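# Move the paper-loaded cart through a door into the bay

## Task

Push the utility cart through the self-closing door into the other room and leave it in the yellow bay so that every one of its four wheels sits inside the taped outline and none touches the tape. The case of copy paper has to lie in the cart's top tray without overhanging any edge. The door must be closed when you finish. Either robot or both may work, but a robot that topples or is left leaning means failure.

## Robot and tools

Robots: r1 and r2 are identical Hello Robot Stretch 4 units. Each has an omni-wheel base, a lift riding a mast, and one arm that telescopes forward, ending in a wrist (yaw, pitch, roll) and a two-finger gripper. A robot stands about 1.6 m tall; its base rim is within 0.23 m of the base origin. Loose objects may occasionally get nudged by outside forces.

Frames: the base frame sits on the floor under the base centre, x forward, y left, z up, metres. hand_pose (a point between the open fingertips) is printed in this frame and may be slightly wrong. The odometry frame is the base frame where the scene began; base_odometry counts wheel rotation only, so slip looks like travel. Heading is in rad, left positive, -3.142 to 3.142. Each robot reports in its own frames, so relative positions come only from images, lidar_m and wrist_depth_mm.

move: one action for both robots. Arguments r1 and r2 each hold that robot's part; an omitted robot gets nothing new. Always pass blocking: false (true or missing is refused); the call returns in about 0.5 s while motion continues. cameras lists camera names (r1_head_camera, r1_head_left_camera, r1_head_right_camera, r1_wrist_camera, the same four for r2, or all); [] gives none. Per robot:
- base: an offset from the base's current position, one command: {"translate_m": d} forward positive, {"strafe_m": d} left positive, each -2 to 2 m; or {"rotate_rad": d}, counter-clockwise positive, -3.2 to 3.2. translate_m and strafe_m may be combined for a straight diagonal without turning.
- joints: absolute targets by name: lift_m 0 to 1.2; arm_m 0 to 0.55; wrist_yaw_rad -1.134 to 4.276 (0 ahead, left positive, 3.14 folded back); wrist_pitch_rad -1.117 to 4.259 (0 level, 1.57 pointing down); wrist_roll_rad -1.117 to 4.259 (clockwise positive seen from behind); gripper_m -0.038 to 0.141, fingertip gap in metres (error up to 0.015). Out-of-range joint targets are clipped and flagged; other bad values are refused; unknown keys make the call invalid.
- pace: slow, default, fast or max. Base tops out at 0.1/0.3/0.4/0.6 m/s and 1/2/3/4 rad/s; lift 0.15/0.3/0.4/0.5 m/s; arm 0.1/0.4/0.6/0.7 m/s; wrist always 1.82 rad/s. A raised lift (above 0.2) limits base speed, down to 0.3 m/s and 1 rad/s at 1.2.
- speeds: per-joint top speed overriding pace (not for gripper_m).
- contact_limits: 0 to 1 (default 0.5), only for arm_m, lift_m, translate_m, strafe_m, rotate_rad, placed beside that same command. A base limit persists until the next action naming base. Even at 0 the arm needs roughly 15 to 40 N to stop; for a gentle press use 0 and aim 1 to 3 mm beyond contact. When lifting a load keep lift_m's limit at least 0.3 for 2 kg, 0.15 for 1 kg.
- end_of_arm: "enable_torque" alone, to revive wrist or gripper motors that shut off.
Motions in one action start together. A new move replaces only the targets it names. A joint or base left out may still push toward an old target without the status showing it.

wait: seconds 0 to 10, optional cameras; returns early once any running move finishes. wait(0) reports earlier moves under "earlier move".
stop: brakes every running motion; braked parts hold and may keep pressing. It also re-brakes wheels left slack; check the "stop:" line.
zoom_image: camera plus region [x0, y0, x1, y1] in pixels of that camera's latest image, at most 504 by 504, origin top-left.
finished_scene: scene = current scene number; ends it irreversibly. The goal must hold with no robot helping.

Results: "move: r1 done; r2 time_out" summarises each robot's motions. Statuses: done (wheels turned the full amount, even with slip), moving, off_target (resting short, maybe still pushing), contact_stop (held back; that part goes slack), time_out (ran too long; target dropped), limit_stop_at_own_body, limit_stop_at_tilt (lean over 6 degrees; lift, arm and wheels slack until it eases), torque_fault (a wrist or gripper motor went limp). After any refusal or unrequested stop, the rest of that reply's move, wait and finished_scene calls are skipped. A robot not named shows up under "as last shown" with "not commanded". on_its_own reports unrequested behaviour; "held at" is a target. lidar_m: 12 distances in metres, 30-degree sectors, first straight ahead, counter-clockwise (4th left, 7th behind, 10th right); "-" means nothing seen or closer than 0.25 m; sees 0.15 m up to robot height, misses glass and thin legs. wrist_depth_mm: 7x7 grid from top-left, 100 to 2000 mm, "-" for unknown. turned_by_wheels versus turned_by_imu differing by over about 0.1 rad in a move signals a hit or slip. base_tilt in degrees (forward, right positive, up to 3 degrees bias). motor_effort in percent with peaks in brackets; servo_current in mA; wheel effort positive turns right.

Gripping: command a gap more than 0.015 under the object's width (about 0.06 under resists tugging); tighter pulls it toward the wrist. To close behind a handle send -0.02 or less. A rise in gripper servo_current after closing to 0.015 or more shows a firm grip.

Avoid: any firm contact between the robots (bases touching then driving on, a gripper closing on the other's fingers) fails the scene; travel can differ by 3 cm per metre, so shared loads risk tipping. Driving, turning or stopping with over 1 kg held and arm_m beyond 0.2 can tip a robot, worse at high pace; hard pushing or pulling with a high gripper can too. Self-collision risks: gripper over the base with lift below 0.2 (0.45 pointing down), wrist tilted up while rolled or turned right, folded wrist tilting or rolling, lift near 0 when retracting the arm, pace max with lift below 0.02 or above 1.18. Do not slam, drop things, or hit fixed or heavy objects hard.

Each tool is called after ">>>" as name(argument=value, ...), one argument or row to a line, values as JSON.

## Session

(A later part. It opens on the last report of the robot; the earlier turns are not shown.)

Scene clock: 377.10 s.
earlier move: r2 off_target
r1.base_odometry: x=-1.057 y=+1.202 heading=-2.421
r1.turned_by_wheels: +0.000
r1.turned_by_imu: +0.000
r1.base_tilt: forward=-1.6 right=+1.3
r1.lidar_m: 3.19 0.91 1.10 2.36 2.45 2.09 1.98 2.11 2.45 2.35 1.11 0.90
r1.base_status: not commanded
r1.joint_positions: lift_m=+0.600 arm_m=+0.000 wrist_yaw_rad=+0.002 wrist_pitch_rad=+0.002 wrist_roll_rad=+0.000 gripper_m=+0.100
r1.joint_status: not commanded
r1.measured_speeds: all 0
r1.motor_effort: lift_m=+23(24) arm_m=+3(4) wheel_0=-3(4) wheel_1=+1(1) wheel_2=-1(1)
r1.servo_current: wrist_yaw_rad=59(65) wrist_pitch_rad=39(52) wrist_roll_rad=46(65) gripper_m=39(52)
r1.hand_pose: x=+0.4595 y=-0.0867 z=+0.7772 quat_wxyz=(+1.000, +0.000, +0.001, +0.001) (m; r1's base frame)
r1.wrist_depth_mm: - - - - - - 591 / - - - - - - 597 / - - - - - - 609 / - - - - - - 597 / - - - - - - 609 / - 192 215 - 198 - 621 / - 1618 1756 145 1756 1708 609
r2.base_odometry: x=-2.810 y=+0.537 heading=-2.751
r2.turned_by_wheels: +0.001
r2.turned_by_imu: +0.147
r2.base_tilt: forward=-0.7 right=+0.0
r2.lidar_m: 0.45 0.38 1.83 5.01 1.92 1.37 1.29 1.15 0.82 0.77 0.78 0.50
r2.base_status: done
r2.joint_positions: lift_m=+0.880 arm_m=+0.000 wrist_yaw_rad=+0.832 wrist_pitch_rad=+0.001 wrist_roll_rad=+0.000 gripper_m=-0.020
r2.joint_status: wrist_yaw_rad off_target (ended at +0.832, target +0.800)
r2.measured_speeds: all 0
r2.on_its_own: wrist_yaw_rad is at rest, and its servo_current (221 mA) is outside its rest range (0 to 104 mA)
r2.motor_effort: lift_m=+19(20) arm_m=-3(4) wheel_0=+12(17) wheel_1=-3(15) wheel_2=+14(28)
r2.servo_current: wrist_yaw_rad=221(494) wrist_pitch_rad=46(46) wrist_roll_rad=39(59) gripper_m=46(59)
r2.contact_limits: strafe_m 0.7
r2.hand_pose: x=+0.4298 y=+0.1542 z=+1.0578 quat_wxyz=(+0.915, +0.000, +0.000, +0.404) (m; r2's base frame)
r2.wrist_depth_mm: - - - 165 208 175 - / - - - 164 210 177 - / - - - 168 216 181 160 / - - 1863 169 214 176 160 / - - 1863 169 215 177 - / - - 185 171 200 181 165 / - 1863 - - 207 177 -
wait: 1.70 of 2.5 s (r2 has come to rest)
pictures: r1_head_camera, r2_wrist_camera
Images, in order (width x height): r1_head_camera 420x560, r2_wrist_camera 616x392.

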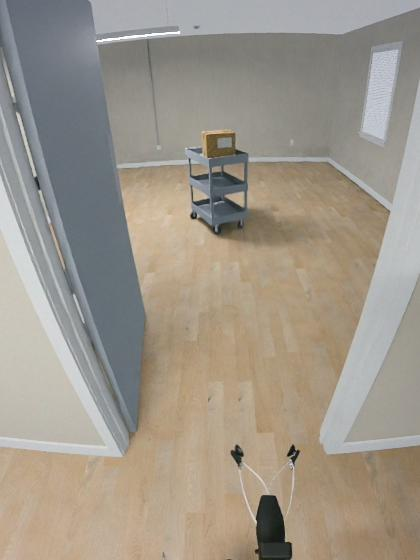

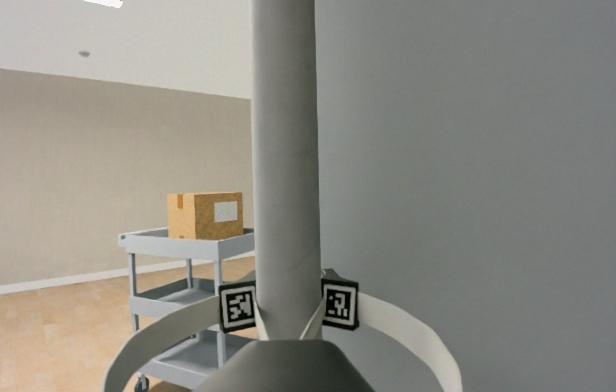

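>>> move(
  blocking=false,
  r1={"base": {"translate_m": 1.9}, "joints": {"lift_m": 0.41}, "pace": "fast"},
)

>>> wait(
  seconds=7,
  cameras=["r1_wrist_camera", "r1_head_camera"],
)

>>> wait(
  seconds=5,
  cameras=["r1_wrist_camera", "r1_head_camera"],
)

Scene clock: 413.80 s.
move: r1 moving
r1.base_odometry: x=-1.094 y=+1.168 heading=-2.420
r1.turned_by_wheels: +0.000
r1.turned_by_imu: +0.000
r1.base_tilt: forward=-1.6 right=+1.2
r1.lidar_m: 3.14 0.88 1.02 2.34 2.43 2.13 2.05 2.18 2.45 2.36 1.02 0.86
r1.base_status: translate_m moving
r1.joint_positions: lift_m=+0.537 arm_m=+0.000 wrist_yaw_rad=+0.002 wrist_pitch_rad=+0.002 wrist_roll_rad=+0.000 gripper_m=+0.100
r1.joint_status: lift_m moving
r1.measured_speeds: translate_m=+0.195 strafe_m=+0.001 rotate_rad=-0.002 lift_m=-0.244 arm_m=+0.000 wrist_yaw_rad=+0.000 wrist_pitch_rad=+0.000 wrist_roll_rad=+0.000
r1.motor_effort: lift_m=+12(22) arm_m=+4(4) wheel_0=+9(9) wheel_1=+7(7) wheel_2=-11(13)
r1.servo_current: wrist_yaw_rad=52(65) wrist_pitch_rad=33(46) wrist_roll_rad=65(65) gripper_m=39(46)
r1.hand_pose: x=+0.4595 y=-0.0867 z=+0.7147 quat_wxyz=(+1.000, +0.000, +0.001, +0.001) (m; r1's base frame)
r1.wrist_depth_mm: - - - - - - 559 / - - - - - - 564 / - - - - - - 569 / - - - - - - 574 / - - - - - - 574 / - 226 215 - 198 - 574 / - 1499 1618 145 1661 1537 574
r2.base_odometry: x=-2.810 y=+0.537 heading=-2.751
r2.turned_by_wheels: +0.000
r2.turned_by_imu: +0.000
r2.base_tilt: forward=-0.7 right=+0.0
r2.lidar_m: 0.45 0.38 1.80 5.02 1.89 1.38 1.29 1.13 0.82 0.76 0.80 0.50
r2.base_status: not commanded
r2.joint_positions: lift_m=+0.880 arm_m=+0.000 wrist_yaw_rad=+0.832 wrist_pitch_rad=+0.001 wrist_roll_rad=+0.000 gripper_m=-0.020
r2.joint_status: not commanded
r2.measured_speeds: all 0
r2.motor_effort: lift_m=+19(19) arm_m=-3(4) wheel_0=+12(12) wheel_1=-3(3) wheel_2=+14(14)
r2.servo_current: wrist_yaw_rad=215(234) wrist_pitch_rad=39(46) wrist_roll_rad=46(59) gripper_m=52(52)
r2.contact_limits: strafe_m 0.7
r2.hand_pose: x=+0.4298 y=+0.1542 z=+1.0578 quat_wxyz=(+0.915, +0.000, +0.000, +0.404) (m; r2's base frame)
r2.wrist_depth_mm: - - - 164 210 176 - / - - - 165 211 178 - / - - - 168 213 182 160 / - - 1863 169 215 176 161 / - - 1921 169 215 177 - / - - 184 171 200 181 165 / - 1863 - - 207 177 -
pictures: none

Scene clock: 419.43 s.
earlier move: r1 done
r1.base_odometry: x=-2.483 y=-0.053 heading=-2.420
r1.turned_by_wheels: +0.000
r1.turned_by_imu: +0.000
r1.base_tilt: forward=-1.6 right=+1.3
r1.lidar_m: 1.31 3.47 2.51 0.58 0.59 0.76 4.04 1.05 1.38 2.34 2.43 3.28
r1.base_status: done
r1.joint_positions: lift_m=+0.410 arm_m=+0.000 wrist_yaw_rad=+0.002 wrist_pitch_rad=+0.002 wrist_roll_rad=+0.000 gripper_m=+0.100
r1.joint_status: all done
r1.measured_speeds: all 0
r1.motor_effort: lift_m=+13(22) arm_m=+4(4) wheel_0=+2(10) wheel_1=+1(9) wheel_2=+0(13)
r1.servo_current: wrist_yaw_rad=52(72) wrist_pitch_rad=46(52) wrist_roll_rad=52(72) gripper_m=39(52)
r1.hand_pose: x=+0.4595 y=-0.0867 z=+0.5881 quat_wxyz=(+1.000, +0.000, +0.001, +0.001) (m; r1's base frame)
r1.wrist_depth_mm: - - - - - - - / - - - 1336 - - - / - - - - - - - / - - - - - - - / - - - - - - - / - 1983 196 1756 193 1983 1983 / 1499 1336 1336 145 1397 1308 1430
r2.base_odometry: x=-2.810 y=+0.537 heading=-2.751
r2.turned_by_wheels: +0.000
r2.turned_by_imu: +0.001
r2.base_tilt: forward=-0.7 right=+0.0
r2.lidar_m: 0.46 0.38 1.81 5.01 1.91 1.34 1.28 1.15 0.82 0.77 0.78 0.52
r2.base_status: not commanded
r2.joint_positions: lift_m=+0.880 arm_m=+0.000 wrist_yaw_rad=+0.832 wrist_pitch_rad=+0.001 wrist_roll_rad=+0.000 gripper_m=-0.020
r2.joint_status: not commanded
r2.measured_speeds: all 0
r2.on_its_own: wrist_yaw_rad is at rest, and its servo_current (221 mA) is outside its rest range (0 to 104 mA)
r2.motor_effort: lift_m=+19(20) arm_m=-4(4) wheel_0=+12(12) wheel_1=-3(3) wheel_2=+14(14)
r2.servo_current: wrist_yaw_rad=221(234) wrist_pitch_rad=26(46) wrist_roll_rad=46(59) gripper_m=52(59)
r2.contact_limits: strafe_m 0.7
r2.hand_pose: x=+0.4298 y=+0.1542 z=+1.0578 quat_wxyz=(+0.915, +0.000, +0.000, +0.404) (m; r2's base frame)
r2.wrist_depth_mm: - - - 164 209 176 - / - - - 164 210 178 - / - - - 168 213 182 160 / - - 1863 168 214 176 160 / - - 1983 169 216 177 - / - - 183 171 200 182 165 / - 1921 - - 206 178 -
wait: 5.63 of 7 s (r1 has come to rest)
pictures: r1_head_camera, r1_wrist_camera
Images, in order (width x height): r1_head_camera 420x560, r1_wrist_camera 616x392.

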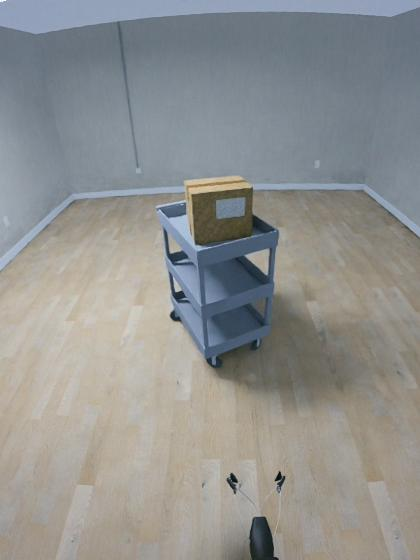

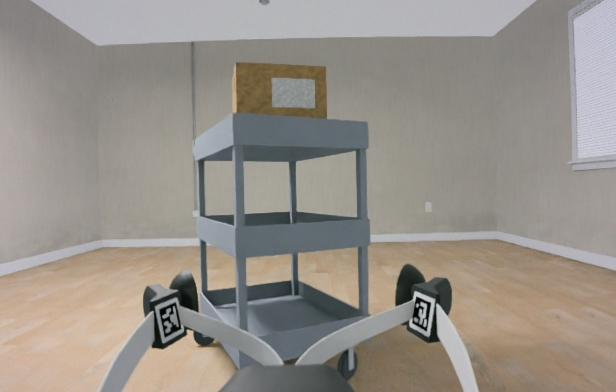

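Scene clock: 424.43 s.
r1.base_odometry: x=-2.483 y=-0.053 heading=-2.420
r1.turned_by_wheels: +0.000
r1.turned_by_imu: +0.000
r1.base_tilt: forward=-1.6 right=+1.3
r1.lidar_m: 1.31 3.46 2.50 0.57 0.59 0.75 4.06 1.08 1.38 2.33 2.41 3.29
r1.base_status: done
r1.joint_positions: lift_m=+0.410 arm_m=+0.000 wrist_yaw_rad=+0.002 wrist_pitch_rad=+0.002 wrist_roll_rad=+0.000 gripper_m=+0.100
r1.joint_status: all done
r1.measured_speeds: all 0
r1.motor_effort: lift_m=+13(22) arm_m=+4(4) wheel_0=+2(10) wheel_1=+1(9) wheel_2=+0(13)
r1.servo_current: wrist_yaw_rad=59(72) wrist_pitch_rad=39(52) wrist_roll_rad=33(72) gripper_m=46(52)
r1.hand_pose: x=+0.4595 y=-0.0867 z=+0.5881 quat_wxyz=(+1.000, +0.000, +0.001, +0.001) (m; r1's base frame)
r1.wrist_depth_mm: - - - - - - - / - - - 1336 - - - / - - - - - - - / - - - - - - - / - - - - - - - / - 1921 196 1756 194 - 1921 / 1499 1336 1397 144 1366 1281 1397
r2.base_odometry: x=-2.810 y=+0.537 heading=-2.751
r2.turned_by_wheels: +0.000
r2.turned_by_imu: +0.001
r2.base_tilt: forward=-0.7 right=+0.0
r2.lidar_m: 0.45 0.39 1.80 5.03 1.89 1.34 1.29 1.14 0.82 0.77 0.79 0.48
r2.base_status: not commanded
r2.joint_positions: lift_m=+0.880 arm_m=+0.000 wrist_yaw_rad=+0.832 wrist_pitch_rad=+0.001 wrist_roll_rad=+0.000 gripper_m=-0.020
r2.joint_status: not commanded
r2.measured_speeds: all 0
r2.on_its_own: wrist_yaw_rad is at rest, and its servo_current (215 mA) is outside its rest range (0 to 104 mA)
r2.motor_effort: lift_m=+19(20) arm_m=-3(4) wheel_0=+12(12) wheel_1=-3(3) wheel_2=+14(14)
r2.servo_current: wrist_yaw_rad=215(234) wrist_pitch_rad=39(46) wrist_roll_rad=46(59) gripper_m=52(59)
r2.contact_limits: strafe_m 0.7
r2.hand_pose: x=+0.4298 y=+0.1542 z=+1.0578 quat_wxyz=(+0.915, +0.000, +0.000, +0.404) (m; r2's base frame)
r2.wrist_depth_mm: - - - 164 209 176 - / - - - 165 211 177 - / - - - 168 213 182 159 / - - 1808 169 216 176 160 / - - 1921 169 216 177 - / - - 185 170 200 181 165 / - 1983 - - 208 177 -
wait: 5.00 s; at rest by 0.27 s
pictures: r1_head_camera, r1_wrist_camera
Images, in order (width x height): r1_head_camera 420x560, r1_wrist_camera 616x392.

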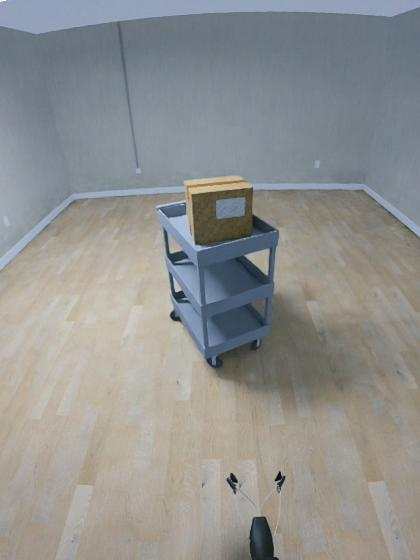

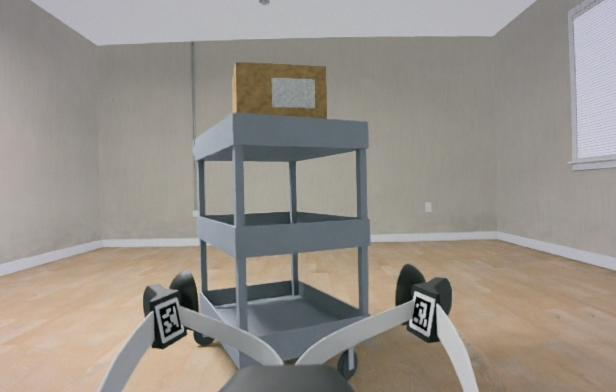

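>>> move(
  blocking=false,
  r1={"base": {"translate_m": 0.7, "strafe_m": 0.163}, "joints": {"lift_m": 0.482}},
)

>>> wait(
  seconds=1,
)

>>> wait(
  seconds=3,
  cameras=["r1_wrist_camera", "r1_head_camera"],
)

Scene clock: 448.70 s.
move: r1 moving
r1.base_odometry: x=-2.502 y=-0.079 heading=-2.420
r1.turned_by_wheels: +0.000
r1.turned_by_imu: +0.000
r1.base_tilt: forward=-1.6 right=+1.3
r1.lidar_m: 1.31 3.40 2.45 0.57 0.60 0.74 4.09 1.07 1.41 2.34 2.43 3.30
r1.base_status: translate_m moving; strafe_m moving
r1.joint_positions: lift_m=+0.447 arm_m=+0.000 wrist_yaw_rad=+0.002 wrist_pitch_rad=+0.002 wrist_roll_rad=+0.000 gripper_m=+0.100
r1.joint_status: lift_m moving
r1.measured_speeds: translate_m=+0.121 strafe_m=+0.028 rotate_rad=+0.005 lift_m=+0.143 arm_m=+0.000 wrist_yaw_rad=+0.000 wrist_pitch_rad=+0.000 wrist_roll_rad=+0.000
r1.motor_effort: lift_m=+26(26) arm_m=+3(4) wheel_0=+4(8) wheel_1=+7(9) wheel_2=-9(9)
r1.servo_current: wrist_yaw_rad=33(59) wrist_pitch_rad=39(46) wrist_roll_rad=39(52) gripper_m=39(46)
r1.hand_pose: x=+0.4595 y=-0.0867 z=+0.6251 quat_wxyz=(+1.000, +0.000, +0.001, +0.001) (m; r1's base frame)
r1.wrist_depth_mm: - - - - - - - / - - - 1336 - - - / - - - 1308 - - - / - - - - - - - / - - - - - - - / - - 196 - 194 - - / 1576 1464 1308 139 1464 1366 1464
r2.base_odometry: x=-2.810 y=+0.537 heading=-2.751
r2.turned_by_wheels: +0.000
r2.turned_by_imu: +0.000
r2.base_tilt: forward=-0.7 right=+0.0
r2.lidar_m: 0.44 0.37 1.81 5.02 1.87 1.36 1.28 1.16 0.83 0.76 0.80 0.51
r2.base_status: not commanded
r2.joint_positions: lift_m=+0.880 arm_m=+0.000 wrist_yaw_rad=+0.832 wrist_pitch_rad=+0.001 wrist_roll_rad=+0.000 gripper_m=-0.020
r2.joint_status: not commanded
r2.measured_speeds: all 0
r2.motor_effort: lift_m=+19(19) arm_m=-3(4) wheel_0=+11(12) wheel_1=-3(3) wheel_2=+14(14)
r2.servo_current: wrist_yaw_rad=221(228) wrist_pitch_rad=39(46) wrist_roll_rad=39(52) gripper_m=52(59)
r2.contact_limits: strafe_m 0.7
r2.hand_pose: x=+0.4298 y=+0.1542 z=+1.0578 quat_wxyz=(+0.915, +0.000, +0.000, +0.404) (m; r2's base frame)
r2.wrist_depth_mm: - - - 164 208 176 - / - - - 165 211 178 - / - - - 168 213 181 160 / - - 1863 169 215 175 160 / - - 1921 169 215 177 - / - - 185 171 200 180 165 / - 1921 - - 206 177 -
pictures: none

Scene clock: 449.70 s.
earlier move: r1 moving
r1.base_odometry: x=-2.644 y=-0.277 heading=-2.420
r1.turned_by_wheels: +0.000
r1.turned_by_imu: +0.000
r1.base_tilt: forward=-1.6 right=+1.2
r1.lidar_m: 1.05 3.35 2.44 1.04 0.57 0.72 - 1.35 1.78 2.39 2.49 1.28
r1.base_status: translate_m moving; strafe_m moving
r1.joint_positions: lift_m=+0.482 arm_m=+0.000 wrist_yaw_rad=+0.002 wrist_pitch_rad=+0.002 wrist_roll_rad=+0.000 gripper_m=+0.100
r1.joint_status: all done
r1.measured_speeds: translate_m=+0.291 strafe_m=+0.068 rotate_rad=-0.002 lift_m=+0.000 arm_m=+0.000 wrist_yaw_rad=+0.000 wrist_pitch_rad=+0.000 wrist_roll_rad=+0.000
r1.motor_effort: lift_m=+24(27) arm_m=+4(4) wheel_0=+3(8) wheel_1=+5(9) wheel_2=-5(11)
r1.servo_current: wrist_yaw_rad=46(65) wrist_pitch_rad=39(52) wrist_roll_rad=46(65) gripper_m=46(52)
r1.hand_pose: x=+0.4595 y=-0.0867 z=+0.6592 quat_wxyz=(+1.000, +0.000, +0.001, +0.001) (m; r1's base frame)
r1.wrist_depth_mm: - - - - - - - / - - - 1060 - - - / - - 1366 - - - - / - - - - - - - / - - - - - - - / - - 195 - 193 - - / 1708 1499 - 139 1499 1430 1576
r2.base_odometry: x=-2.810 y=+0.537 heading=-2.751
r2.turned_by_wheels: +0.000
r2.turned_by_imu: +0.000
r2.base_tilt: forward=-0.7 right=+0.0
r2.lidar_m: 0.45 0.40 1.79 5.01 1.89 1.34 1.29 1.16 0.79 0.78 0.81 0.50
r2.base_status: not commanded
r2.joint_positions: lift_m=+0.880 arm_m=+0.000 wrist_yaw_rad=+0.832 wrist_pitch_rad=+0.001 wrist_roll_rad=+0.000 gripper_m=-0.020
r2.joint_status: not commanded
r2.measured_speeds: all 0
r2.motor_effort: lift_m=+19(19) arm_m=-4(4) wheel_0=+11(12) wheel_1=-3(3) wheel_2=+14(14)
r2.servo_current: wrist_yaw_rad=221(234) wrist_pitch_rad=46(46) wrist_roll_rad=39(65) gripper_m=52(59)
r2.contact_limits: strafe_m 0.7
r2.hand_pose: x=+0.4298 y=+0.1542 z=+1.0578 quat_wxyz=(+0.915, +0.000, +0.000, +0.404) (m; r2's base frame)
r2.wrist_depth_mm: - - - 164 209 176 - / - - - 165 211 178 - / - - - 168 212 181 160 / - - 1863 168 214 176 161 / - - 1983 169 215 177 - / - - 184 171 200 181 165 / - 1863 - - 207 178 -
wait: 1.00 s; no rest
pictures: none

Scene clock: 452.07 s.
earlier move: r1 done
r1.base_odometry: x=-2.901 y=-0.638 heading=-2.420
r1.turned_by_wheels: +0.000
r1.turned_by_imu: +0.001
r1.base_tilt: forward=-1.6 right=+1.3
r1.lidar_m: 0.63 3.21 2.30 2.22 1.06 0.78 1.41 1.78 2.36 2.48 2.61 0.76
r1.base_status: done
r1.joint_positions: lift_m=+0.482 arm_m=+0.000 wrist_yaw_rad=+0.002 wrist_pitch_rad=+0.002 wrist_roll_rad=+0.000 gripper_m=+0.100
r1.joint_status: all done
r1.measured_speeds: all 0
r1.motor_effort: lift_m=+24(27) arm_m=+4(4) wheel_0=+4(8) wheel_1=+1(9) wheel_2=+1(11)
r1.servo_current: wrist_yaw_rad=46(72) wrist_pitch_rad=39(52) wrist_roll_rad=59(65) gripper_m=39(52)
r1.hand_pose: x=+0.4595 y=-0.0867 z=+0.6592 quat_wxyz=(+1.000, +0.000, +0.001, +0.001) (m; r1's base frame)
r1.wrist_depth_mm: - - - 603 640 - - / - - - 418 477 559 - / - - 569 439 484 564 - / - - - - - - - / - - - 1118 - - - / - - 211 - 189 - - / 1661 1464 976 139 - 135 1576
r2.base_odometry: x=-2.810 y=+0.537 heading=-2.751
r2.turned_by_wheels: +0.000
r2.turned_by_imu: +0.000
r2.base_tilt: forward=-0.6 right=+0.0
r2.lidar_m: 0.44 0.41 1.08 5.01 1.88 1.32 1.27 1.15 0.82 0.78 0.77 0.46
r2.base_status: not commanded
r2.joint_positions: lift_m=+0.880 arm_m=+0.000 wrist_yaw_rad=+0.832 wrist_pitch_rad=+0.001 wrist_roll_rad=+0.000 gripper_m=-0.020
r2.joint_status: not commanded
r2.measured_speeds: all 0
r2.on_its_own: wrist_yaw_rad is at rest, and its servo_current (234 mA) is outside its rest range (0 to 104 mA)
r2.motor_effort: lift_m=+19(20) arm_m=-4(4) wheel_0=+11(12) wheel_1=-3(3) wheel_2=+14(14)
r2.servo_current: wrist_yaw_rad=234(234) wrist_pitch_rad=39(46) wrist_roll_rad=46(65) gripper_m=52(59)
r2.contact_limits: strafe_m 0.7
r2.hand_pose: x=+0.4298 y=+0.1542 z=+1.0578 quat_wxyz=(+0.915, +0.000, +0.000, +0.404) (m; r2's base frame)
r2.wrist_depth_mm: - - - 164 209 175 - / - - - 165 211 177 - / - - - 168 213 182 160 / - - 1863 169 214 176 160 / - - 1983 169 215 176 - / - - 184 170 200 181 166 / - 1921 - - 206 178 -
wait: 2.37 of 3 s (r1 has come to rest)
pictures: r1_head_camera, r1_wrist_camera
Images, in order (width x height): r1_head_camera 420x560, r1_wrist_camera 616x392.

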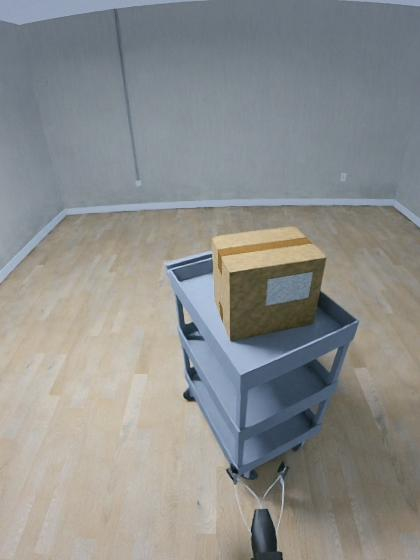

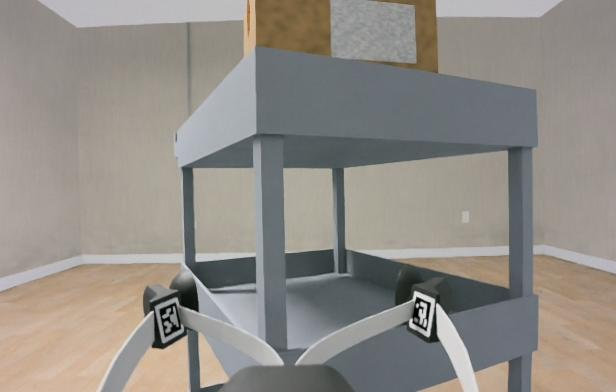

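>>> move(
  blocking=false,
  r1={"base": {"translate_m": 0.23, "strafe_m": 0.037}, "pace": "default"},
)

>>> wait(
  seconds=2.5,
  cameras=["r1_wrist_camera", "r1_head_camera"],
)

Scene clock: 460.67 s.
move: r1 moving
r1.base_odometry: x=-2.921 y=-0.662 heading=-2.419
r1.turned_by_wheels: +0.000
r1.turned_by_imu: +0.000
r1.base_tilt: forward=-1.6 right=+1.3
r1.lidar_m: 0.60 3.20 2.32 2.22 1.09 0.82 1.41 1.82 2.44 2.52 2.61 0.67
r1.base_status: translate_m moving; strafe_m moving
r1.joint_positions: lift_m=+0.482 arm_m=+0.000 wrist_yaw_rad=+0.002 wrist_pitch_rad=+0.002 wrist_roll_rad=+0.000 gripper_m=+0.100
r1.joint_status: not commanded
r1.measured_speeds: translate_m=+0.121 strafe_m=+0.020 rotate_rad=+0.000 lift_m=+0.000 arm_m=+0.000 wrist_yaw_rad=+0.000 wrist_pitch_rad=+0.000 wrist_roll_rad=+0.000
r1.motor_effort: lift_m=+24(24) arm_m=+4(4) wheel_0=+5(8) wheel_1=+6(8) wheel_2=-9(9)
r1.servo_current: wrist_yaw_rad=46(65) wrist_pitch_rad=39(46) wrist_roll_rad=33(65) gripper_m=39(46)
r1.hand_pose: x=+0.4595 y=-0.0867 z=+0.6592 quat_wxyz=(+1.000, +0.000, +0.001, +0.001) (m; r1's base frame)
r1.wrist_depth_mm: - - - 574 609 - - / - - - 394 445 517 - / - - 559 413 473 535 - / - - - - - - - / - - - 1118 - - - / - - 196 - 189 - - / 1708 1499 621 139 - - 1576
r2.base_odometry: x=-2.810 y=+0.537 heading=-2.751
r2.turned_by_wheels: +0.000
r2.turned_by_imu: +0.000
r2.base_tilt: forward=-0.7 right=+0.0
r2.lidar_m: 0.45 0.39 1.11 5.01 1.87 1.37 1.27 1.15 0.81 0.77 0.78 0.52
r2.base_status: not commanded
r2.joint_positions: lift_m=+0.880 arm_m=+0.000 wrist_yaw_rad=+0.832 wrist_pitch_rad=+0.001 wrist_roll_rad=+0.000 gripper_m=-0.020
r2.joint_status: not commanded
r2.measured_speeds: all 0
r2.motor_effort: lift_m=+19(20) arm_m=-4(4) wheel_0=+12(12) wheel_1=-3(3) wheel_2=+14(14)
r2.servo_current: wrist_yaw_rad=221(228) wrist_pitch_rad=46(46) wrist_roll_rad=52(52) gripper_m=52(52)
r2.contact_limits: strafe_m 0.7
r2.hand_pose: x=+0.4298 y=+0.1542 z=+1.0578 quat_wxyz=(+0.915, +0.000, +0.000, +0.404) (m; r2's base frame)
r2.wrist_depth_mm: - - - 164 209 176 - / - - - 165 210 177 - / - - - 168 213 182 160 / - - 1921 169 213 175 160 / - - 1863 170 216 177 - / - - 185 171 200 182 165 / - 1863 - - 206 177 -
pictures: none

Scene clock: 462.37 s.
earlier move: r1 done
r1.base_odometry: x=-3.049 y=-0.818 heading=-2.420
r1.turned_by_wheels: +0.000
r1.turned_by_imu: +0.000
r1.base_tilt: forward=-1.6 right=+1.3
r1.lidar_m: 0.38 3.14 2.30 2.19 1.28 0.97 1.39 2.03 2.67 2.53 2.61 0.45
r1.base_status: done
r1.joint_positions: lift_m=+0.482 arm_m=+0.000 wrist_yaw_rad=+0.002 wrist_pitch_rad=+0.002 wrist_roll_rad=+0.000 gripper_m=+0.100
r1.joint_status: not commanded
r1.measured_speeds: all 0
r1.motor_effort: lift_m=+24(24) arm_m=+4(4) wheel_0=+2(8) wheel_1=+2(8) wheel_2=+1(10)
r1.servo_current: wrist_yaw_rad=59(65) wrist_pitch_rad=39(52) wrist_roll_rad=46(65) gripper_m=39(46)
r1.hand_pose: x=+0.4595 y=-0.0867 z=+0.6592 quat_wxyz=(+1.000, +0.000, +0.001, +0.001) (m; r1's base frame)
r1.wrist_depth_mm: - - 392 177 195 227 259 / - - 248 186 218 236 259 / - - 436 - 477 492 - / - - - 186 - - - / - - - - - - - / - - 195 - 190 - - / 1708 1464 - 139 - - -
r2.base_odometry: x=-2.810 y=+0.537 heading=-2.751
r2.turned_by_wheels: +0.000
r2.turned_by_imu: +0.000
r2.base_tilt: forward=-0.7 right=+0.0
r2.lidar_m: 0.44 0.38 1.21 5.01 1.92 1.35 1.29 1.14 0.80 0.78 0.79 0.50
r2.base_status: not commanded
r2.joint_positions: lift_m=+0.880 arm_m=+0.000 wrist_yaw_rad=+0.832 wrist_pitch_rad=+0.001 wrist_roll_rad=+0.000 gripper_m=-0.020
r2.joint_status: not commanded
r2.measured_speeds: all 0
r2.on_its_own: wrist_yaw_rad is at rest, and its servo_current (221 mA) is outside its rest range (0 to 104 mA)
r2.motor_effort: lift_m=+19(20) arm_m=-4(4) wheel_0=+12(12) wheel_1=-3(3) wheel_2=+14(14)
r2.servo_current: wrist_yaw_rad=221(241) wrist_pitch_rad=46(46) wrist_roll_rad=39(59) gripper_m=46(59)
r2.contact_limits: strafe_m 0.7
r2.hand_pose: x=+0.4298 y=+0.1542 z=+1.0578 quat_wxyz=(+0.915, +0.000, +0.000, +0.404) (m; r2's base frame)
r2.wrist_depth_mm: - - - 164 210 175 - / - - - 165 210 177 - / - - - 168 213 182 160 / - - 1863 168 214 176 160 / - - 1863 169 215 177 - / - - 185 171 200 181 165 / - 1863 - - 207 178 -
wait: 1.70 of 2.5 s (r1 has come to rest)
pictures: r1_head_camera, r1_wrist_camera
Images, in order (width x height): r1_head_camera 420x560, r1_wrist_camera 616x392.

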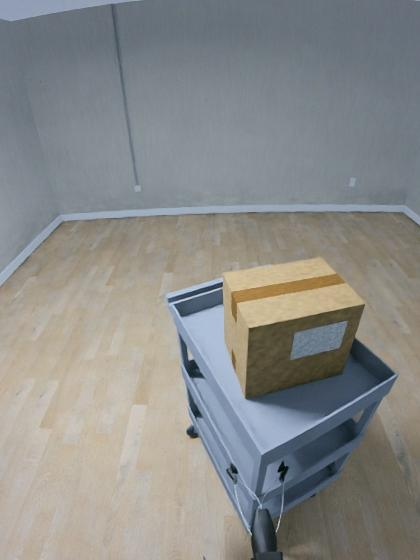

